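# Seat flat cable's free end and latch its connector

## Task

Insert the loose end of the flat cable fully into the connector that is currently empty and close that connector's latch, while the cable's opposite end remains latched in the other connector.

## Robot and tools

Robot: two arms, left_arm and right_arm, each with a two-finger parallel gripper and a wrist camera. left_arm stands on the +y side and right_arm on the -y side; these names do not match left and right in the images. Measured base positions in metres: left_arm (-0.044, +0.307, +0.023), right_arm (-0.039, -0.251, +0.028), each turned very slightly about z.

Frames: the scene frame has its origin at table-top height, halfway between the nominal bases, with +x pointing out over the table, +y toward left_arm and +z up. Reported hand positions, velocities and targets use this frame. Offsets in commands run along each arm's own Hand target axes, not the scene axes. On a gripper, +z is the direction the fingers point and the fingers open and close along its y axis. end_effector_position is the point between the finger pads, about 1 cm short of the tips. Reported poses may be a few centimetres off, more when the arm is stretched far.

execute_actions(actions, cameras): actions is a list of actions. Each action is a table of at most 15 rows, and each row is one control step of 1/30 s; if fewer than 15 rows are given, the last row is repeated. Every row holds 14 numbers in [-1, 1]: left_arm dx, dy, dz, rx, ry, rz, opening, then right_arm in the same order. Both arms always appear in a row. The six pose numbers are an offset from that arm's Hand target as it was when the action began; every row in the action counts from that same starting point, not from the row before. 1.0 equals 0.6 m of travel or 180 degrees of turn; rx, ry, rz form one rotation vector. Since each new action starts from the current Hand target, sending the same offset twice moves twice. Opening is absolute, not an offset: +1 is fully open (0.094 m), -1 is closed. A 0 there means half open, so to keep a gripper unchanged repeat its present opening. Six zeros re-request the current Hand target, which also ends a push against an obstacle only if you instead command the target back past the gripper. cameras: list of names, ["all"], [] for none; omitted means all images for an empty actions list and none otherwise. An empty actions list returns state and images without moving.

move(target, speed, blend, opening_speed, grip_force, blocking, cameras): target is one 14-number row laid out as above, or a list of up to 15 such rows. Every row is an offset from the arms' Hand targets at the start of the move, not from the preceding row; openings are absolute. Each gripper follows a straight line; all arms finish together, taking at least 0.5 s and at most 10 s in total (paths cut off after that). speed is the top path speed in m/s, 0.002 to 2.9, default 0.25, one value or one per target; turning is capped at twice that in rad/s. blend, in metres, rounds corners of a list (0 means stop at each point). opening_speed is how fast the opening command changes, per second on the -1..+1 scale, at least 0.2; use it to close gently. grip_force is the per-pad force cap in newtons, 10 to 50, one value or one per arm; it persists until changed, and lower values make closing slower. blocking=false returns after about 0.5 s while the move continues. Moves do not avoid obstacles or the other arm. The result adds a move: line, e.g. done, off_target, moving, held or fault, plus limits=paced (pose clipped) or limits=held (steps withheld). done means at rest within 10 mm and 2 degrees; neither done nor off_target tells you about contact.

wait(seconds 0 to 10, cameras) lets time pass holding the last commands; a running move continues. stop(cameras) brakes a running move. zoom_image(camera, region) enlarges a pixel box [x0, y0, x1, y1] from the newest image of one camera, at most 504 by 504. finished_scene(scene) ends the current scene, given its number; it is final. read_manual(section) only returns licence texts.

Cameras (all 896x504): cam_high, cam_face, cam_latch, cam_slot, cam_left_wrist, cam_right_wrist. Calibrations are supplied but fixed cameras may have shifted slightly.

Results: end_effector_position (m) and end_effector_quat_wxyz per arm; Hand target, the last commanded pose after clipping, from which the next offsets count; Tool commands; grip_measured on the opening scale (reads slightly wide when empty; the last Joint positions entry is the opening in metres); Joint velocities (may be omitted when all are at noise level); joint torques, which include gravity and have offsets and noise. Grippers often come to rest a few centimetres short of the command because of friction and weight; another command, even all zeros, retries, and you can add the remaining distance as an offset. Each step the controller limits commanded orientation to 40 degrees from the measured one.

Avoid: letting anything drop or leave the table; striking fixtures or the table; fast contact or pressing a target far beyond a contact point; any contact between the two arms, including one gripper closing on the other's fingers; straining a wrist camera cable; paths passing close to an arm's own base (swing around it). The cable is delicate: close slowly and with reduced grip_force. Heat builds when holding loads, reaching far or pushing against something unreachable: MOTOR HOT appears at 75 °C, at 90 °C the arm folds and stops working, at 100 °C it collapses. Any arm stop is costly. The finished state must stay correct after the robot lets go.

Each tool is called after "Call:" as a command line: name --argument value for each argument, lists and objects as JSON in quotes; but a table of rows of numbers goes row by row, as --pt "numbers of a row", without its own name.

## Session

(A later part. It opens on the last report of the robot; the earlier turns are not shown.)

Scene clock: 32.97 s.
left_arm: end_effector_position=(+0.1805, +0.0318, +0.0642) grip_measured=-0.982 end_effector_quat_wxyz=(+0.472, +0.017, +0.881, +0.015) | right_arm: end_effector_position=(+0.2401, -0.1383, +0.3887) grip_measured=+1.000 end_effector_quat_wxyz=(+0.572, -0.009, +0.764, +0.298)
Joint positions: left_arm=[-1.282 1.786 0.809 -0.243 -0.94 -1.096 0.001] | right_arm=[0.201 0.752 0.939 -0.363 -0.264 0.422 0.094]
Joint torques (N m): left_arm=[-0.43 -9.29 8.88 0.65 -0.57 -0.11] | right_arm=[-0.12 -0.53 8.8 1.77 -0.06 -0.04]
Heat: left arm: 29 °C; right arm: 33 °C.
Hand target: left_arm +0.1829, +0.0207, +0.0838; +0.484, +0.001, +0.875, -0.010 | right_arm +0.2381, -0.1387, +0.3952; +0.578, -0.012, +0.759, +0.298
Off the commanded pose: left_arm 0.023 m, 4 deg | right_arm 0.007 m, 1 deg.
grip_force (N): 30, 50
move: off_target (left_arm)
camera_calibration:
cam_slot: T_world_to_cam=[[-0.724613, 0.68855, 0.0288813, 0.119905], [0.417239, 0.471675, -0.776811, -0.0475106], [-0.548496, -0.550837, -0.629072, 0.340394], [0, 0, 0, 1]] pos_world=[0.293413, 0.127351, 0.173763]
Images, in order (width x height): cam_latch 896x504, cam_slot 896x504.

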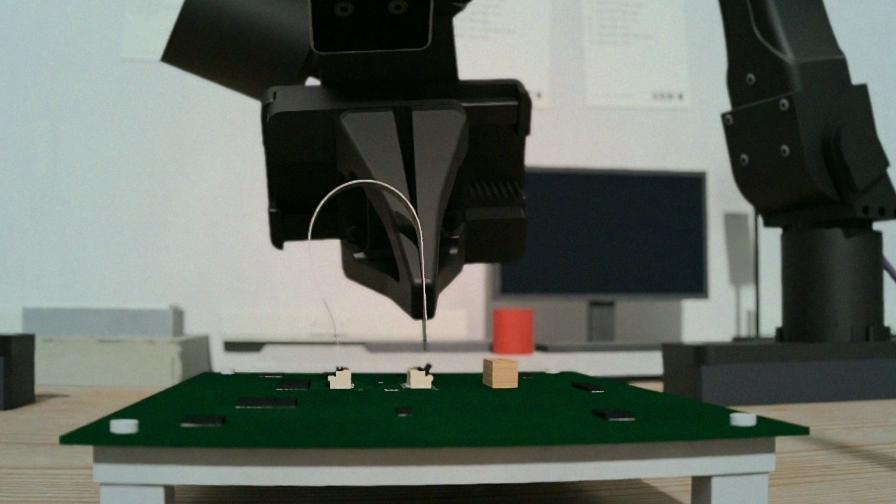

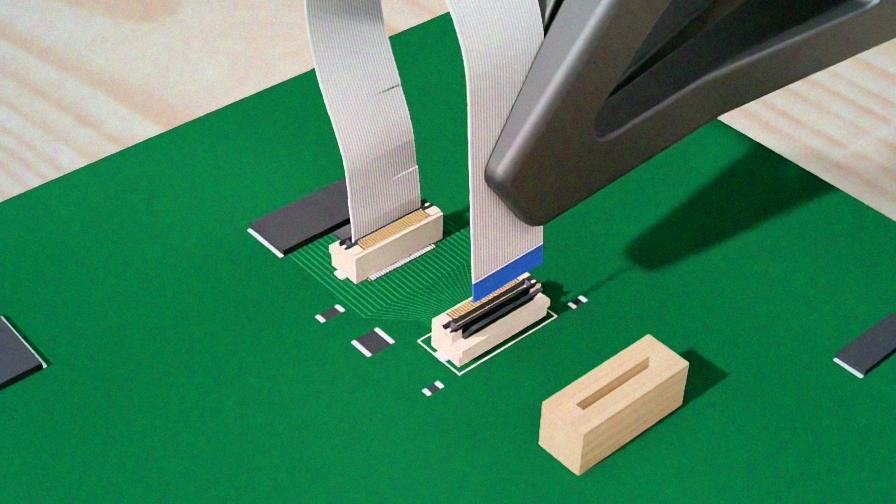

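Call:
move --pt "-0.0198 -0.002 -0.0124 0 0 0 -1 0 0 0 0 0 0 1" --pt "0.023 -0.0029 0.0145 0 0 0 -1 0 0 0 0 0 0 1" --speed 0.05 --cameras '["cam_latch","cam_slot"]'

Call:
zoom_image --camera "cam_latch" --region '[380, 320, 460, 400]'

Call:
zoom_image --camera "cam_slot" --region '[425, 200, 605, 380]'

Scene clock: 37.67 s.
left_arm: end_effector_position=(+0.1832, +0.0163, +0.0698) grip_measured=-0.982 end_effector_quat_wxyz=(+0.477, +0.004, +0.879, -0.011) | right_arm: end_effector_position=(+0.2401, -0.1383, +0.3887) grip_measured=+1.000 end_effector_quat_wxyz=(+0.572, -0.009, +0.764, +0.298)
Joint positions: left_arm=[-1.285 1.799 0.838 -0.205 -0.937 -1.101 0.001] | right_arm=[0.201 0.752 0.939 -0.363 -0.264 0.422 0.094]
Joint torques (N m): left_arm=[-0.36 -6.26 4.74 1.03 -0.6 -0.1] | right_arm=[-0.09 -0.49 8.79 1.76 -0.06 -0.05]
Heat: left arm: 29 °C; right arm: 33 °C.
Hand target: left_arm +0.1829, +0.0187, +0.0676; +0.484, +0.001, +0.875, -0.010 | right_arm +0.2381, -0.1387, +0.3952; +0.578, -0.012, +0.759, +0.298
Off the commanded pose: left_arm 0.003 m, 1 deg | right_arm 0.007 m, 1 deg.
grip_force (N): 30, 50
move: done
camera_calibration:
cam_slot: T_world_to_cam=[[-0.724613, 0.68855, 0.0288813, 0.119905], [0.417239, 0.471675, -0.776811, -0.0475106], [-0.548496, -0.550837, -0.629072, 0.340394], [0, 0, 0, 1]] pos_world=[0.293413, 0.127351, 0.173763]
Images, in order (width x height): cam_latch 896x504, cam_slot 896x504.

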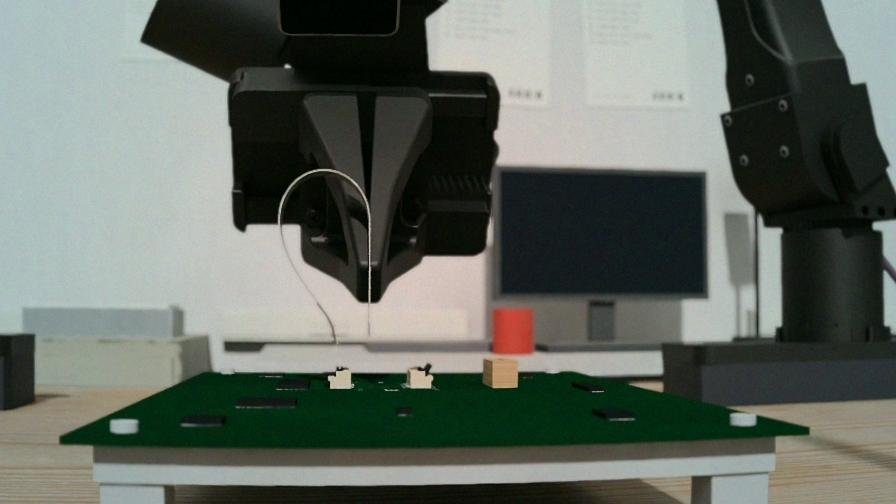

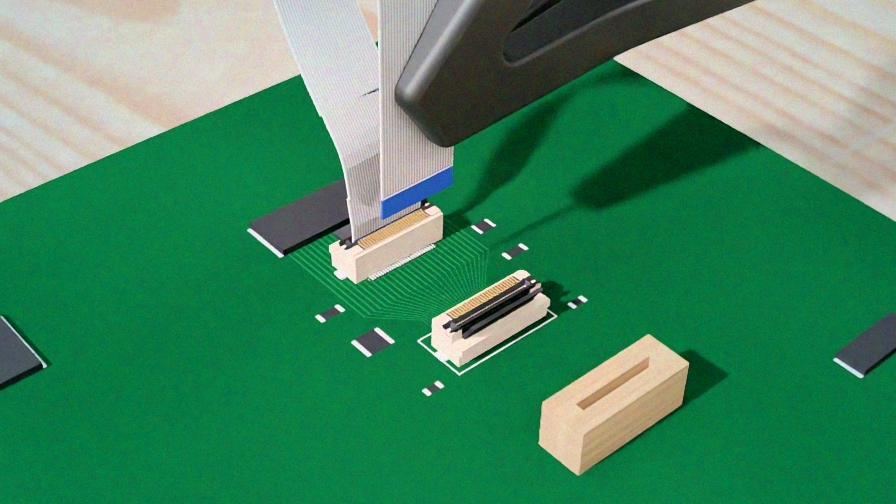

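Scaled by 6.300 from the camera's 896x504 image, which has a finer 1280x720 frame.

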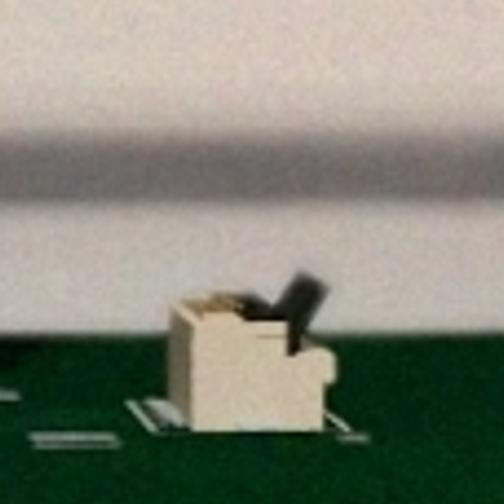

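Scaled by 2.800 from the camera's 896x504 image, which has a finer 1280x720 frame.

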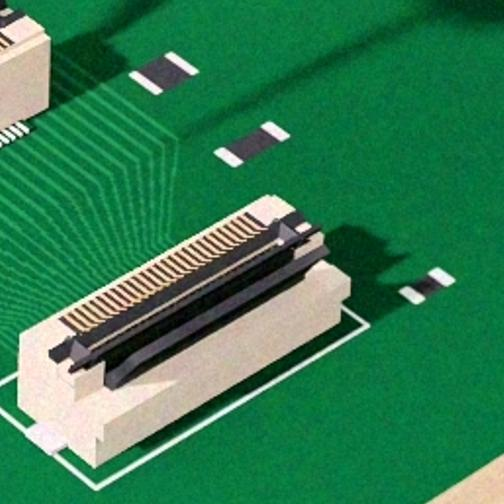

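Call:
move --target '[0.0098,0.0223,0.001,0,0,0,-1,0,0,0,0,0,0,1]' --speed 0.05 --cameras '["cam_latch","cam_slot"]'

Call:
zoom_image --camera "cam_latch" --region '[380, 320, 460, 400]'

Call:
zoom_image --camera "cam_slot" --region '[425, 200, 605, 380]'

Scene clock: 39.90 s.
left_arm: end_effector_position=(+0.1809, +0.0293, +0.0586) grip_measured=-0.982 end_effector_quat_wxyz=(+0.480, +0.005, +0.877, -0.005) | right_arm: end_effector_position=(+0.2401, -0.1383, +0.3887) grip_measured=+1.000 end_effector_quat_wxyz=(+0.572, -0.009, +0.764, +0.298)
Joint positions: left_arm=[-1.285 1.799 0.773 -0.15 -0.947 -1.101 0.001] | right_arm=[0.201 0.752 0.939 -0.363 -0.264 0.422 0.094]
Joint torques (N m): left_arm=[-0.08 -7.95 4.38 0.88 -0.49 -0.05] | right_arm=[-0.12 -0.5 8.84 1.77 -0.07 -0.04]
Heat: left arm: 29 °C; right arm: 34 °C.
Hand target: left_arm +0.1804, +0.0320, +0.0621; +0.484, +0.001, +0.875, -0.010 | right_arm +0.2381, -0.1387, +0.3952; +0.578, -0.012, +0.759, +0.298
Off the commanded pose: left_arm 0.004 m, 1 deg | right_arm 0.007 m, 1 deg.
grip_force (N): 30, 50
move: done
camera_calibration:
cam_slot: T_world_to_cam=[[-0.724613, 0.68855, 0.0288813, 0.119905], [0.417239, 0.471675, -0.776811, -0.0475106], [-0.548496, -0.550837, -0.629072, 0.340394], [0, 0, 0, 1]] pos_world=[0.293413, 0.127351, 0.173763]
Images, in order (width x height): cam_latch 896x504, cam_slot 896x504.

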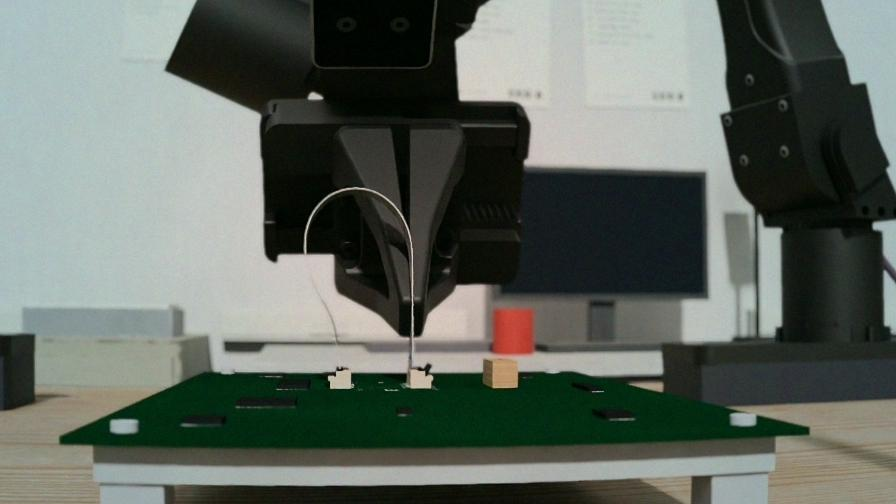

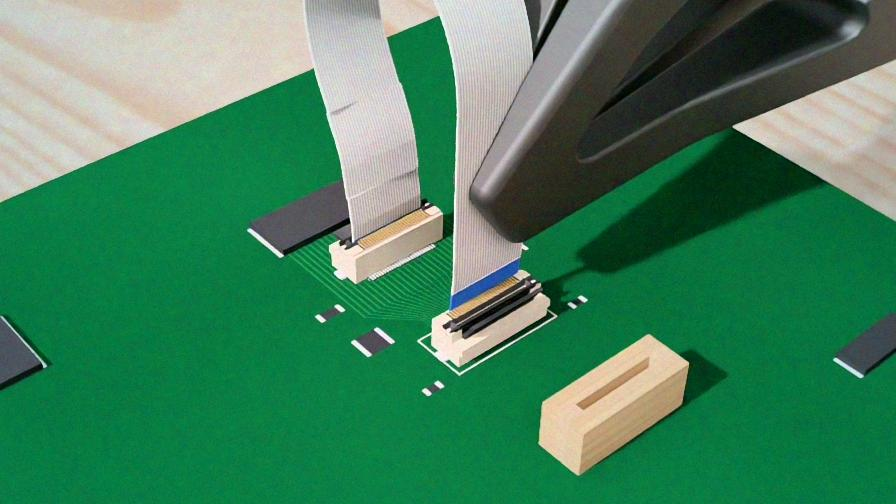

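Scaled by 6.300 from the camera's 896x504 image, which has a finer 1280x720 frame.

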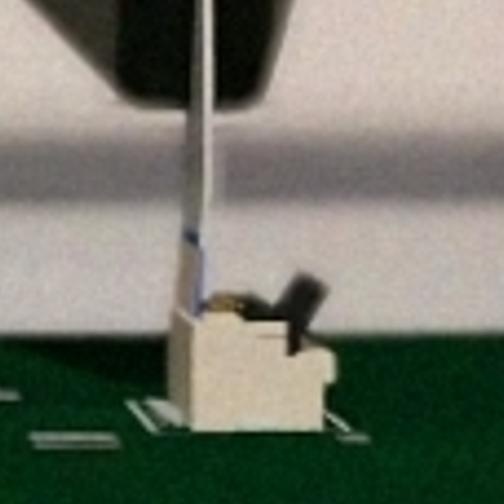

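Scaled by 2.800 from the camera's 896x504 image, which has a finer 1280x720 frame.

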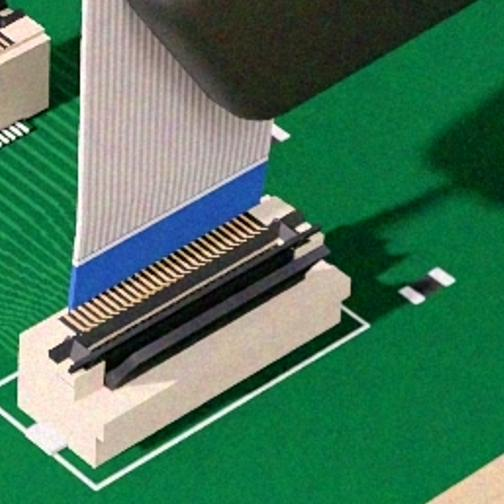

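Call:
move --pt "-0.0113 -0.0002 -0.0071 0 0 0 -1 0 0 0 0 0 0 1" --pt "-0.0114 0.0073 -0.0072 0 0 0 -1 0 0 0 0 0 0 1" --speed 0.05 --cameras '["cam_latch","cam_slot"]'

Call:
zoom_image --camera "cam_latch" --region '[380, 320, 460, 400]'

Call:
zoom_image --camera "cam_slot" --region '[425, 200, 605, 380]'

Scene clock: 44.27 s.
left_arm: end_effector_position=(+0.1792, +0.0330, +0.0614) grip_measured=-0.982 end_effector_quat_wxyz=(+0.477, +0.006, +0.879, -0.005) | right_arm: end_effector_position=(+0.2401, -0.1383, +0.3887) grip_measured=+1.000 end_effector_quat_wxyz=(+0.572, -0.009, +0.764, +0.298)
Joint positions: left_arm=[-1.285 1.774 0.762 -0.166 -0.941 -1.101 0.001] | right_arm=[0.201 0.752 0.939 -0.363 -0.264 0.422 0.094]
Joint torques (N m): left_arm=[0.23 -9.06 4.67 0.79 -0.55 0] | right_arm=[-0.13 -0.51 8.81 1.76 -0.05 -0.03]
Heat: left arm: 29 °C; right arm: 34 °C.
Hand target: left_arm +0.1805, +0.0364, +0.0701; +0.484, +0.000, +0.875, -0.010 | right_arm +0.2381, -0.1387, +0.3952; +0.578, -0.012, +0.759, +0.298
Off the commanded pose: left_arm 0.009 m, 1 deg | right_arm 0.007 m, 1 deg.
grip_force (N): 30, 50
move: done
camera_calibration:
cam_slot: T_world_to_cam=[[-0.724613, 0.68855, 0.0288813, 0.119905], [0.417239, 0.471675, -0.776811, -0.0475106], [-0.548496, -0.550837, -0.629072, 0.340394], [0, 0, 0, 1]] pos_world=[0.293413, 0.127351, 0.173763]
Images, in order (width x height): cam_latch 896x504, cam_slot 896x504.

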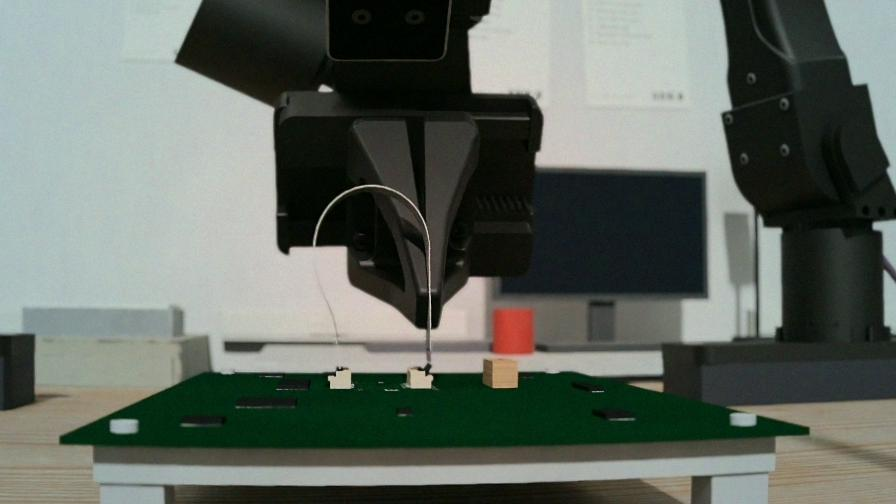

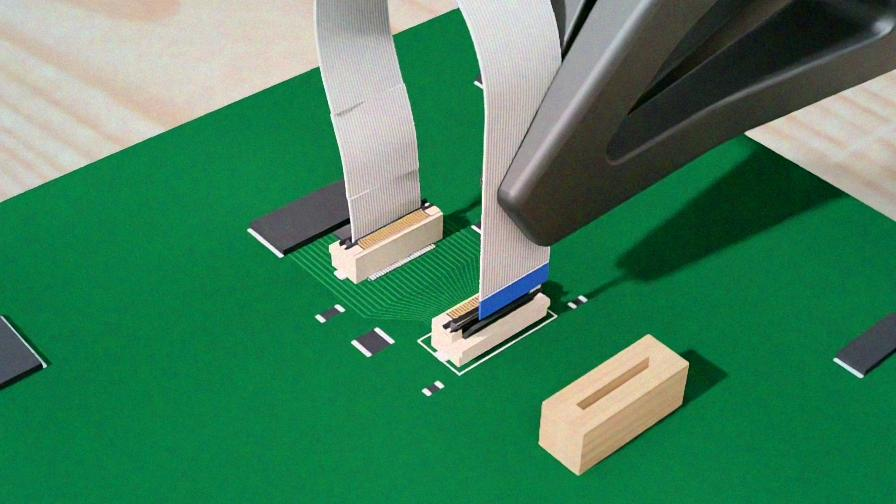

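Scaled by 6.300 from the camera's 896x504 image, which has a finer 1280x720 frame.

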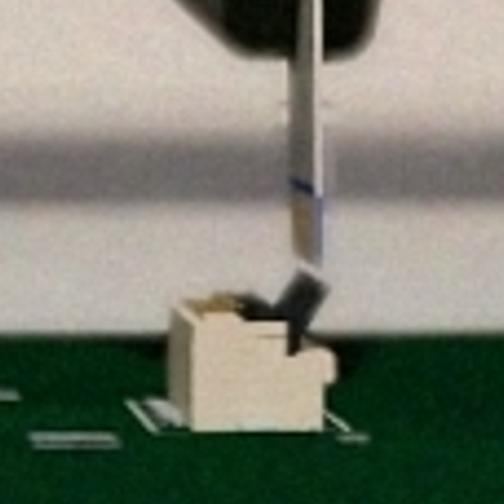

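Scaled by 2.800 from the camera's 896x504 image, which has a finer 1280x720 frame.

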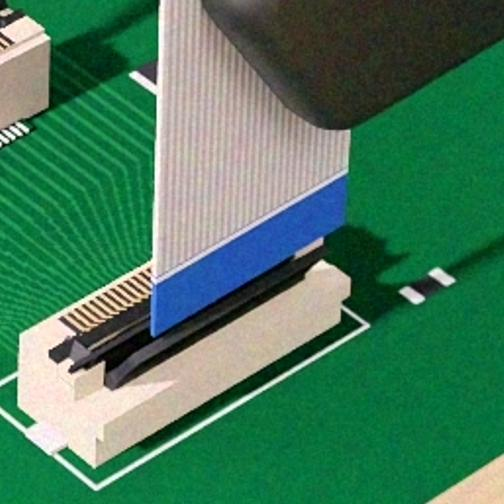

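Call:
move --target '[0,-0.009,0.0,0,0,0,-1,0,0,0,0,0,0,1]' --speed 0.03 --cameras '["cam_latch","cam_slot"]'

Call:
zoom_image --camera "cam_latch" --region '[380, 320, 460, 400]'

Call:
zoom_image --camera "cam_slot" --region '[425, 200, 605, 380]'

Scene clock: 46.13 s.
left_arm: end_effector_position=(+0.1790, +0.0339, +0.0610) grip_measured=-0.982 end_effector_quat_wxyz=(+0.477, +0.008, +0.879, -0.003) | right_arm: end_effector_position=(+0.2401, -0.1383, +0.3887) grip_measured=+1.000 end_effector_quat_wxyz=(+0.572, -0.009, +0.764, +0.298)
Joint positions: left_arm=[-1.285 1.774 0.762 -0.172 -0.941 -1.101 0.001] | right_arm=[0.201 0.752 0.939 -0.363 -0.264 0.422 0.094]
Joint torques (N m): left_arm=[-0.16 -7.66 6.89 0.69 -0.57 -0.06] | right_arm=[-0.1 -0.49 8.83 1.75 -0.05 -0.03]
Heat: left arm: 29 °C; right arm: 34 °C.
Hand target: left_arm +0.1804, +0.0311, +0.0702; +0.484, +0.001, +0.875, -0.010 | right_arm +0.2381, -0.1387, +0.3952; +0.578, -0.012, +0.759, +0.298
Off the commanded pose: left_arm 0.010 m, 2 deg | right_arm 0.007 m, 1 deg.
grip_force (N): 30, 50
move: done
camera_calibration:
cam_slot: T_world_to_cam=[[-0.724613, 0.68855, 0.0288813, 0.119905], [0.417239, 0.471675, -0.776811, -0.0475106], [-0.548496, -0.550837, -0.629072, 0.340394], [0, 0, 0, 1]] pos_world=[0.293413, 0.127351, 0.173763]
Images, in order (width x height): cam_latch 896x504, cam_slot 896x504.

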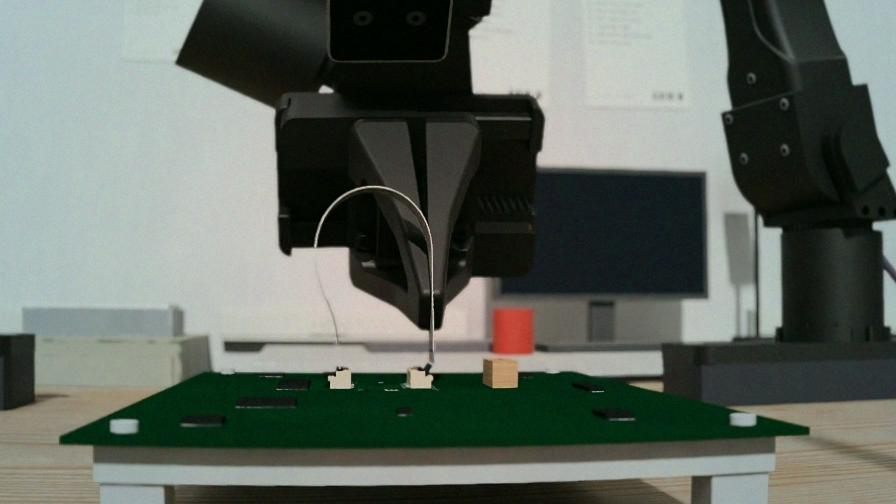

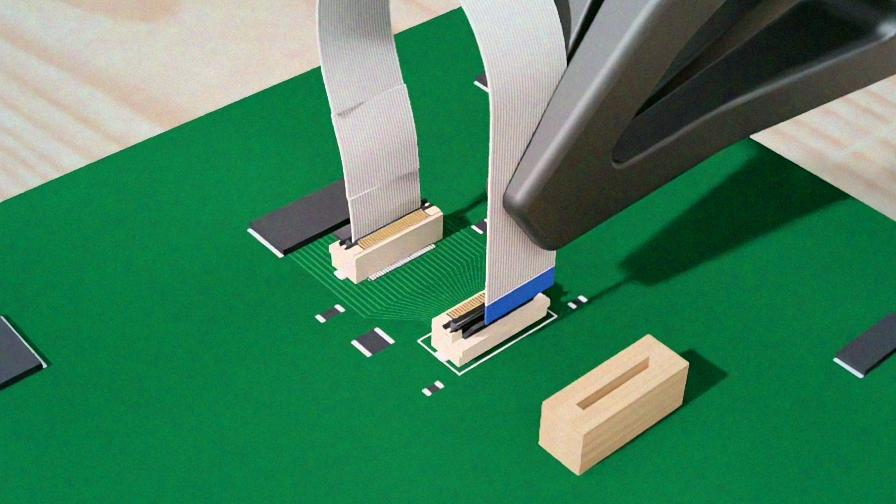

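Scaled by 6.300 from the camera's 896x504 image, which has a finer 1280x720 frame.

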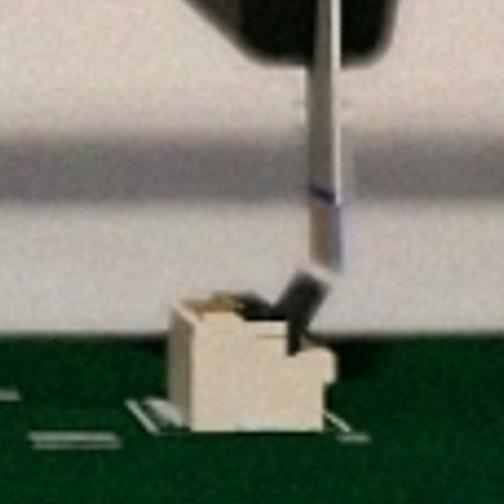

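Scaled by 2.800 from the camera's 896x504 image, which has a finer 1280x720 frame.

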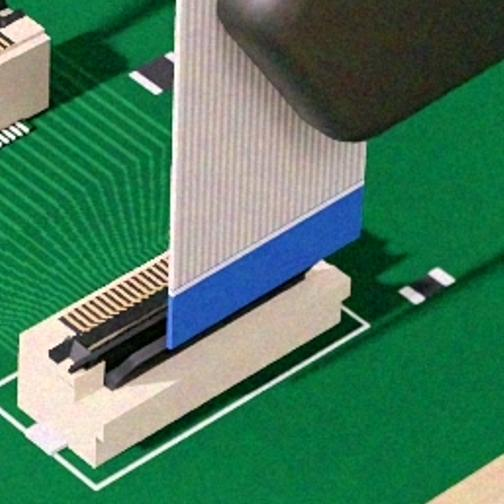

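Call:
move --pt "-0.032 0.005 -0.0175 0.0064 0 0.004 -1 0 0 0 0 0 0 1" --pt "0.0125 0.006 0.0105 0.0064 0 0.004 -1 0 0 0 0 0 0 1" --speed '[0.05,0.045]' --cameras '["cam_latch","cam_slot"]'

Call:
zoom_image --camera "cam_latch" --region '[380, 320, 460, 400]'

Call:
zoom_image --camera "cam_slot" --region '[425, 200, 605, 380]'

Scene clock: 52.03 s.
left_arm: end_effector_position=(+0.1800, +0.0307, +0.0627) grip_measured=-0.982 end_effector_quat_wxyz=(+0.480, +0.011, +0.877, -0.022) | right_arm: end_effector_position=(+0.2401, -0.1383, +0.3887) grip_measured=+1.000 end_effector_quat_wxyz=(+0.572, -0.009, +0.764, +0.298)
Joint positions: left_arm=[-1.281 1.755 0.731 -0.094 -0.929 -1.059 0.001] | right_arm=[0.201 0.752 0.939 -0.363 -0.264 0.422 0.094]
Joint torques (N m): left_arm=[0.39 -5.74 4.77 1.07 -0.51 0.05] | right_arm=[-0.12 -0.51 8.83 1.76 -0.07 -0.04]
Heat: left arm: 29 °C; right arm: 34 °C.
Hand target: left_arm +0.1818, +0.0344, +0.0604; +0.484, +0.011, +0.875, -0.016 | right_arm +0.2381, -0.1387, +0.3952; +0.578, -0.012, +0.759, +0.298
Off the commanded pose: left_arm 0.005 m, 1 deg | right_arm 0.007 m, 1 deg.
grip_force (N): 30, 50
move: done
camera_calibration:
cam_slot: T_world_to_cam=[[-0.724613, 0.68855, 0.0288813, 0.119905], [0.417239, 0.471675, -0.776811, -0.0475106], [-0.548496, -0.550837, -0.629072, 0.340394], [0, 0, 0, 1]] pos_world=[0.293413, 0.127351, 0.173763]
Images, in order (width x height): cam_latch 896x504, cam_slot 896x504.

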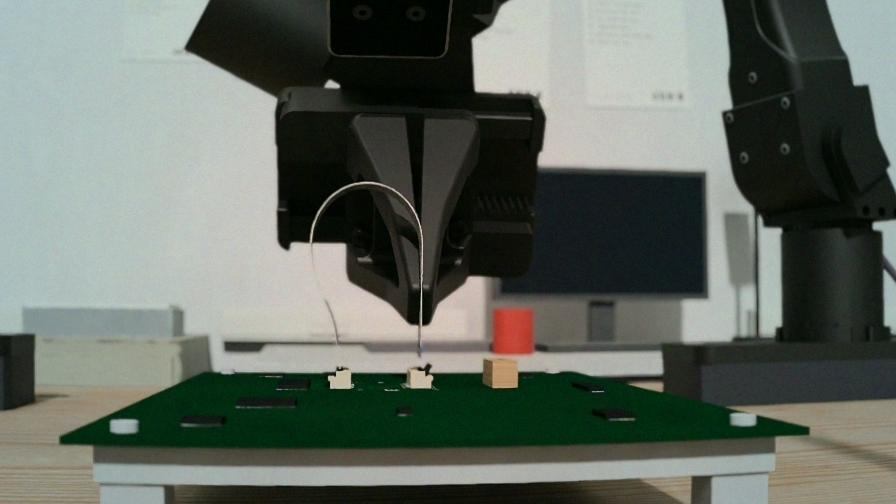

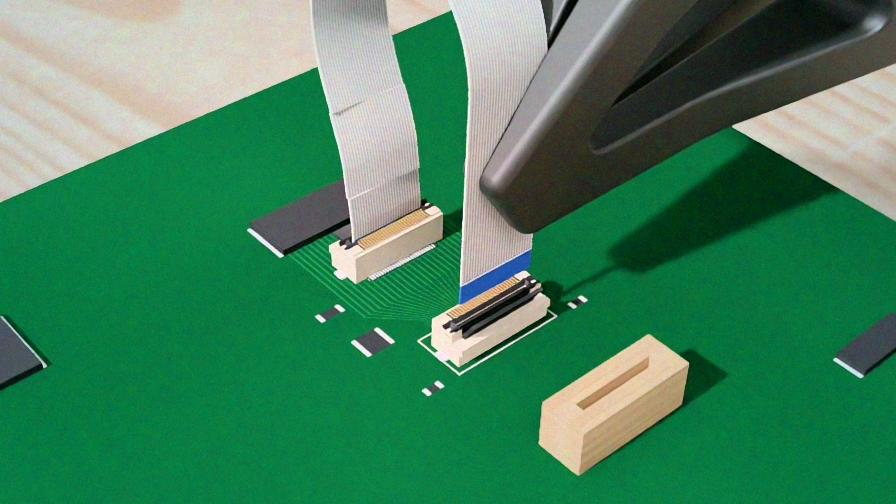

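Scaled by 6.300 from the camera's 896x504 image, which has a finer 1280x720 frame.

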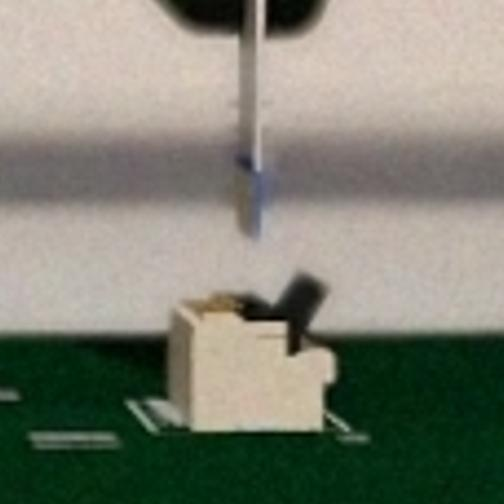

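Scaled by 2.800 from the camera's 896x504 image, which has a finer 1280x720 frame.

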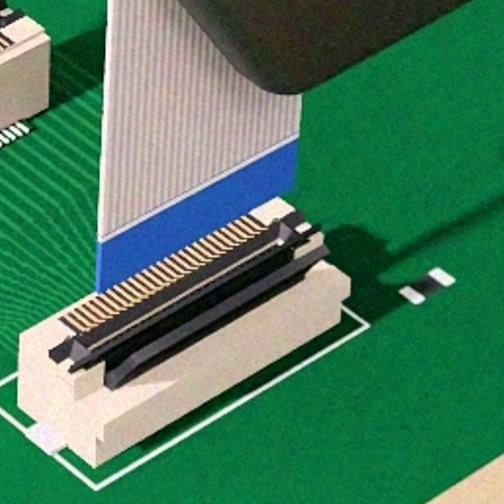

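Call:
move --target '[0.0057,-0.0009,0.0036,0,0,0,-1,0,0,0,0,0,0,1]' --speed 0.03 --cameras '["cam_latch","cam_slot"]'

Call:
zoom_image --camera "cam_latch" --region '[380, 320, 460, 400]'

Call:
zoom_image --camera "cam_slot" --region '[425, 230, 565, 370]'

Scene clock: 54.47 s.
left_arm: end_effector_position=(+0.1804, +0.0291, +0.0599) grip_measured=-0.982 end_effector_quat_wxyz=(+0.480, +0.010, +0.877, -0.023) | right_arm: end_effector_position=(+0.2401, -0.1383, +0.3887) grip_measured=+1.000 end_effector_quat_wxyz=(+0.572, -0.009, +0.764, +0.298)
Joint positions: left_arm=[-1.281 1.769 0.731 -0.077 -0.928 -1.059 0.001] | right_arm=[0.201 0.752 0.939 -0.363 -0.264 0.422 0.094]
Joint torques (N m): left_arm=[0.34 -5.63 4.48 1.07 -0.55 0.05] | right_arm=[-0.13 -0.54 8.84 1.76 -0.06 -0.05]
Heat: left arm: 29 °C; right arm: 34 °C.
Hand target: left_arm +0.1818, +0.0339, +0.0563; +0.484, +0.011, +0.875, -0.016 | right_arm +0.2381, -0.1387, +0.3952; +0.578, -0.012, +0.759, +0.298
Off the commanded pose: left_arm 0.006 m, 1 deg | right_arm 0.007 m, 1 deg.
grip_force (N): 30, 50
move: done
camera_calibration:
cam_slot: T_world_to_cam=[[-0.724613, 0.68855, 0.0288813, 0.119905], [0.417239, 0.471675, -0.776811, -0.0475106], [-0.548496, -0.550837, -0.629072, 0.340394], [0, 0, 0, 1]] pos_world=[0.293413, 0.127351, 0.173763]
Images, in order (width x height): cam_latch 896x504, cam_slot 896x504.

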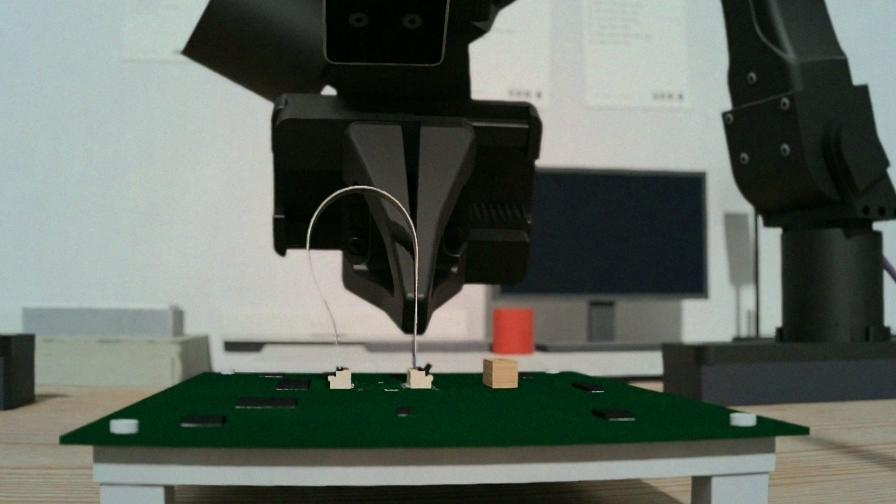

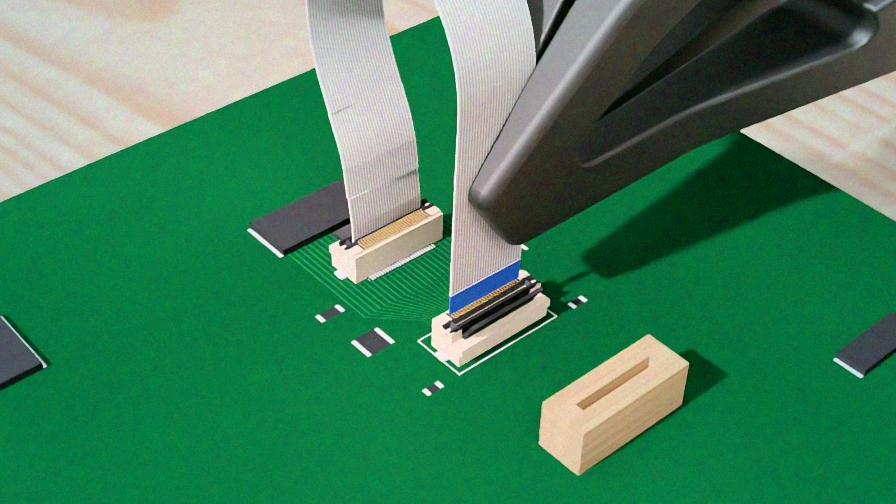

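Scaled by 6.300 from the camera's 896x504 image, which has a finer 1280x720 frame.

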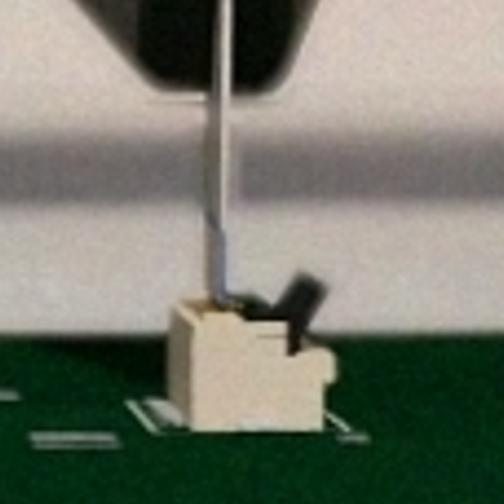

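Scaled by 3.600 from the camera's 896x504 image, which has a finer 1280x720 frame.

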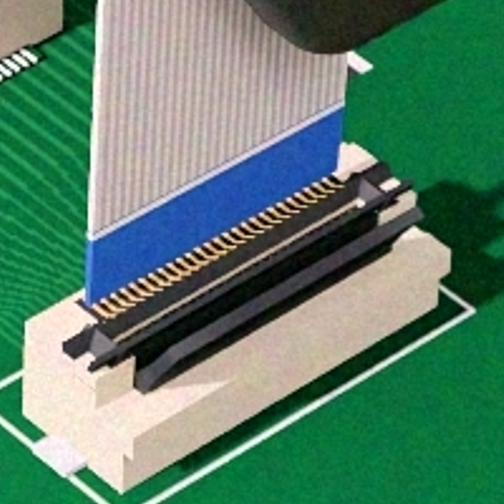

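Call:
move --target '[0,0.0083,0,0,0,0,-1,0,0,0,0,0,0,1]' --speed 0.03 --cameras '["cam_latch","cam_slot"]'

Call:
zoom_image --camera "cam_latch" --region '[380, 320, 460, 400]'

Call:
zoom_image --camera "cam_slot" --region '[425, 230, 565, 370]'

Scene clock: 56.57 s.
left_arm: end_effector_position=(+0.1818, +0.0334, +0.0584) grip_measured=-0.982 end_effector_quat_wxyz=(+0.485, +0.008, +0.874, -0.021) | right_arm: end_effector_position=(+0.2401, -0.1383, +0.3887) grip_measured=+1.000 end_effector_quat_wxyz=(+0.572, -0.009, +0.764, +0.298)
Joint positions: left_arm=[-1.277 1.769 0.711 -0.05 -0.939 -1.052 0.001] | right_arm=[0.201 0.752 0.939 -0.363 -0.264 0.422 0.094]
Joint torques (N m): left_arm=[0.42 -6.68 4.23 0.95 -0.4 0.06] | right_arm=[-0.09 -0.5 8.8 1.77 -0.05 -0.03]
Heat: left arm: 29 °C; right arm: 34 °C.
Hand target: left_arm +0.1820, +0.0389, +0.0562; +0.484, +0.011, +0.875, -0.016 | right_arm +0.2381, -0.1387, +0.3952; +0.578, -0.012, +0.759, +0.298
Off the commanded pose: left_arm 0.006 m, 1 deg | right_arm 0.007 m, 1 deg.
grip_force (N): 30, 50
move: done
camera_calibration:
cam_slot: T_world_to_cam=[[-0.724613, 0.68855, 0.0288813, 0.119905], [0.417239, 0.471675, -0.776811, -0.0475106], [-0.548496, -0.550837, -0.629072, 0.340394], [0, 0, 0, 1]] pos_world=[0.293413, 0.127351, 0.173763]
Images, in order (width x height): cam_latch 896x504, cam_slot 896x504.

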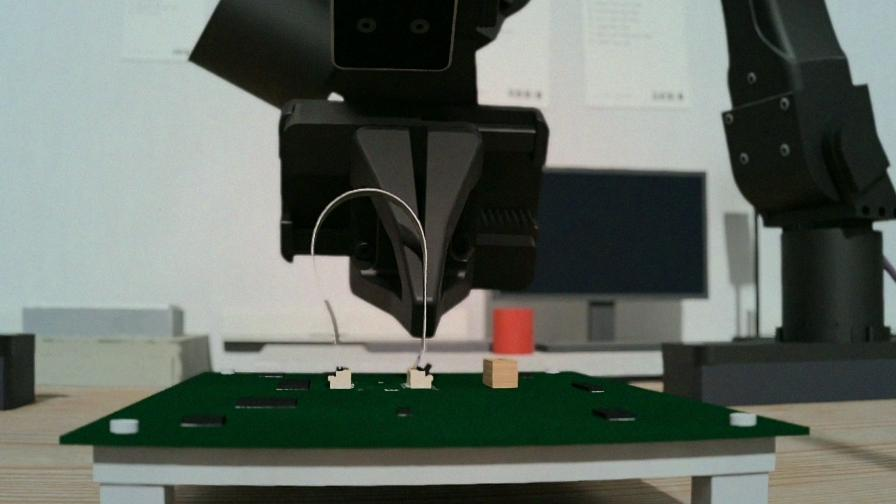

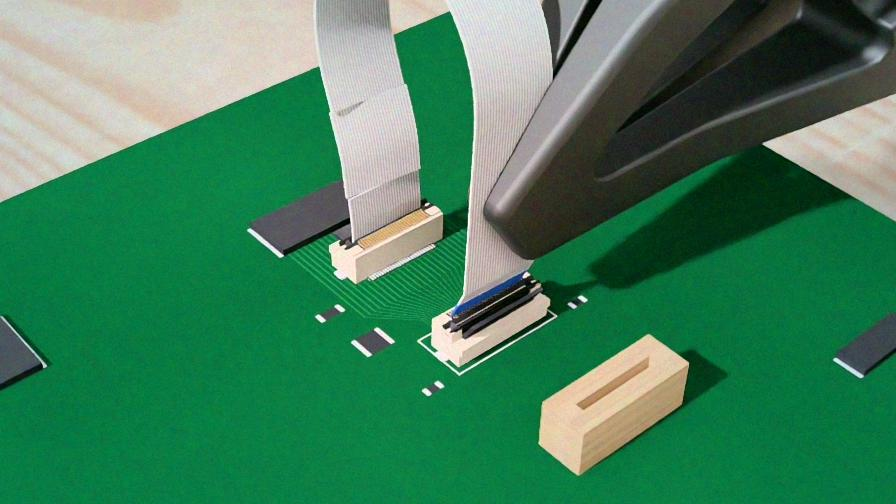

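Scaled by 6.300 from the camera's 896x504 image, which has a finer 1280x720 frame.

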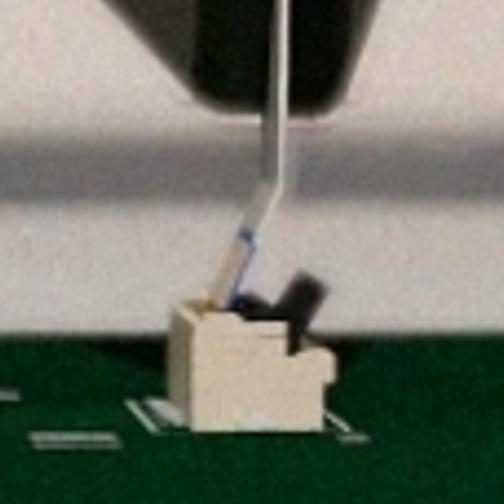

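Scaled by 3.600 from the camera's 896x504 image, which has a finer 1280x720 frame.

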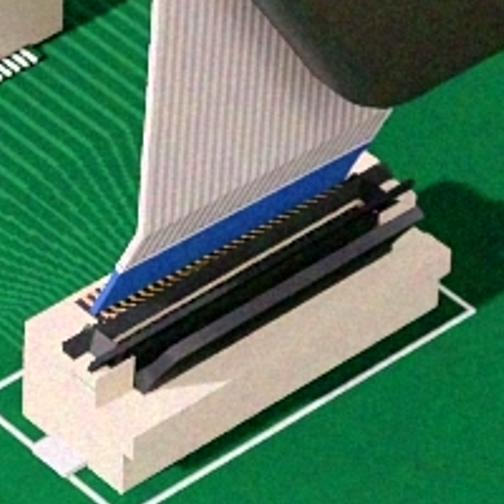

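Call:
move --pt "-0.0504 -0.0085 -0.0317 0 0 0 -1 0 0 0 0 0 0 1" --pt "-0.0005 -0.0078 -0.0005 0 0 0 -1 0 0 0 0 0 0 1" --speed '[0.05,0.045]' --cameras '["cam_latch","cam_slot"]'

Call:
zoom_image --camera "cam_latch" --region '[380, 320, 460, 400]'

Call:
zoom_image --camera "cam_slot" --region '[425, 230, 565, 370]'

Scene clock: 62.90 s.
left_arm: end_effector_position=(+0.1813, +0.0316, +0.0592) grip_measured=-0.982 end_effector_quat_wxyz=(+0.479, +0.012, +0.877, -0.018) | right_arm: end_effector_position=(+0.2401, -0.1383, +0.3887) grip_measured=+1.000 end_effector_quat_wxyz=(+0.572, -0.009, +0.764, +0.298)
Joint positions: left_arm=[-1.276 1.767 0.727 -0.08 -0.927 -1.051 0.001] | right_arm=[0.201 0.752 0.939 -0.363 -0.264 0.422 0.094]
Joint torques (N m): left_arm=[-0.05 -5.67 4.68 1.08 -0.53 -0.03] | right_arm=[-0.08 -0.49 8.87 1.76 -0.05 -0.02]
Heat: left arm: 29 °C; right arm: 34 °C.
Hand target: left_arm +0.1817, +0.0343, +0.0567; +0.484, +0.011, +0.875, -0.016 | right_arm +0.2381, -0.1387, +0.3952; +0.578, -0.012, +0.759, +0.298
Off the commanded pose: left_arm 0.004 m, 1 deg | right_arm 0.007 m, 1 deg.
grip_force (N): 30, 50
move: done
camera_calibration:
cam_slot: T_world_to_cam=[[-0.724613, 0.68855, 0.0288813, 0.119905], [0.417239, 0.471675, -0.776811, -0.0475106], [-0.548496, -0.550837, -0.629072, 0.340394], [0, 0, 0, 1]] pos_world=[0.293413, 0.127351, 0.173763]
Images, in order (width x height): cam_latch 896x504, cam_slot 896x504.

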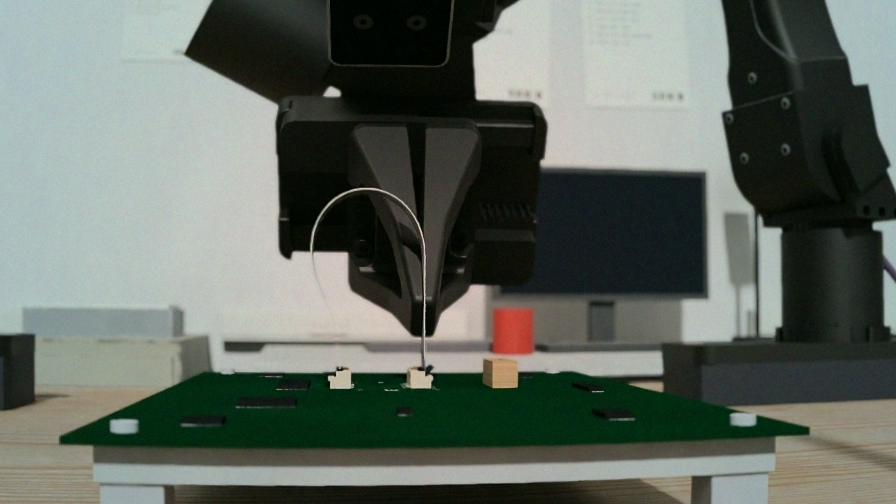

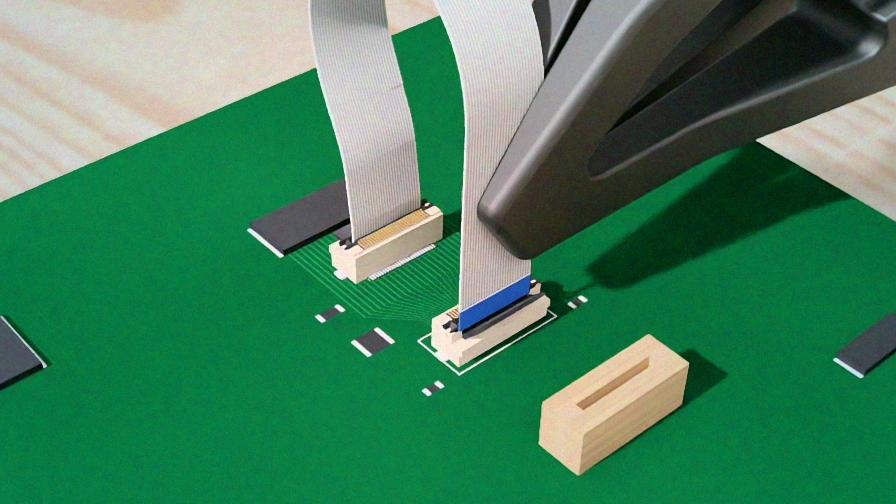

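Scaled by 6.300 from the camera's 896x504 image, which has a finer 1280x720 frame.

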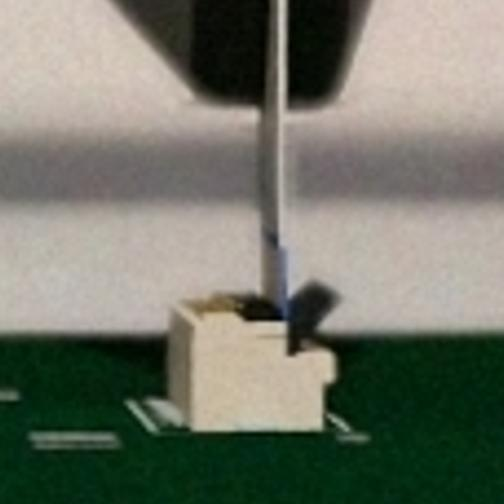

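Scaled by 3.600 from the camera's 896x504 image, which has a finer 1280x720 frame.

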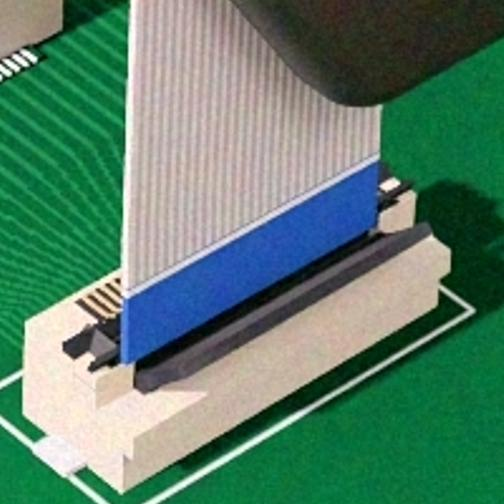

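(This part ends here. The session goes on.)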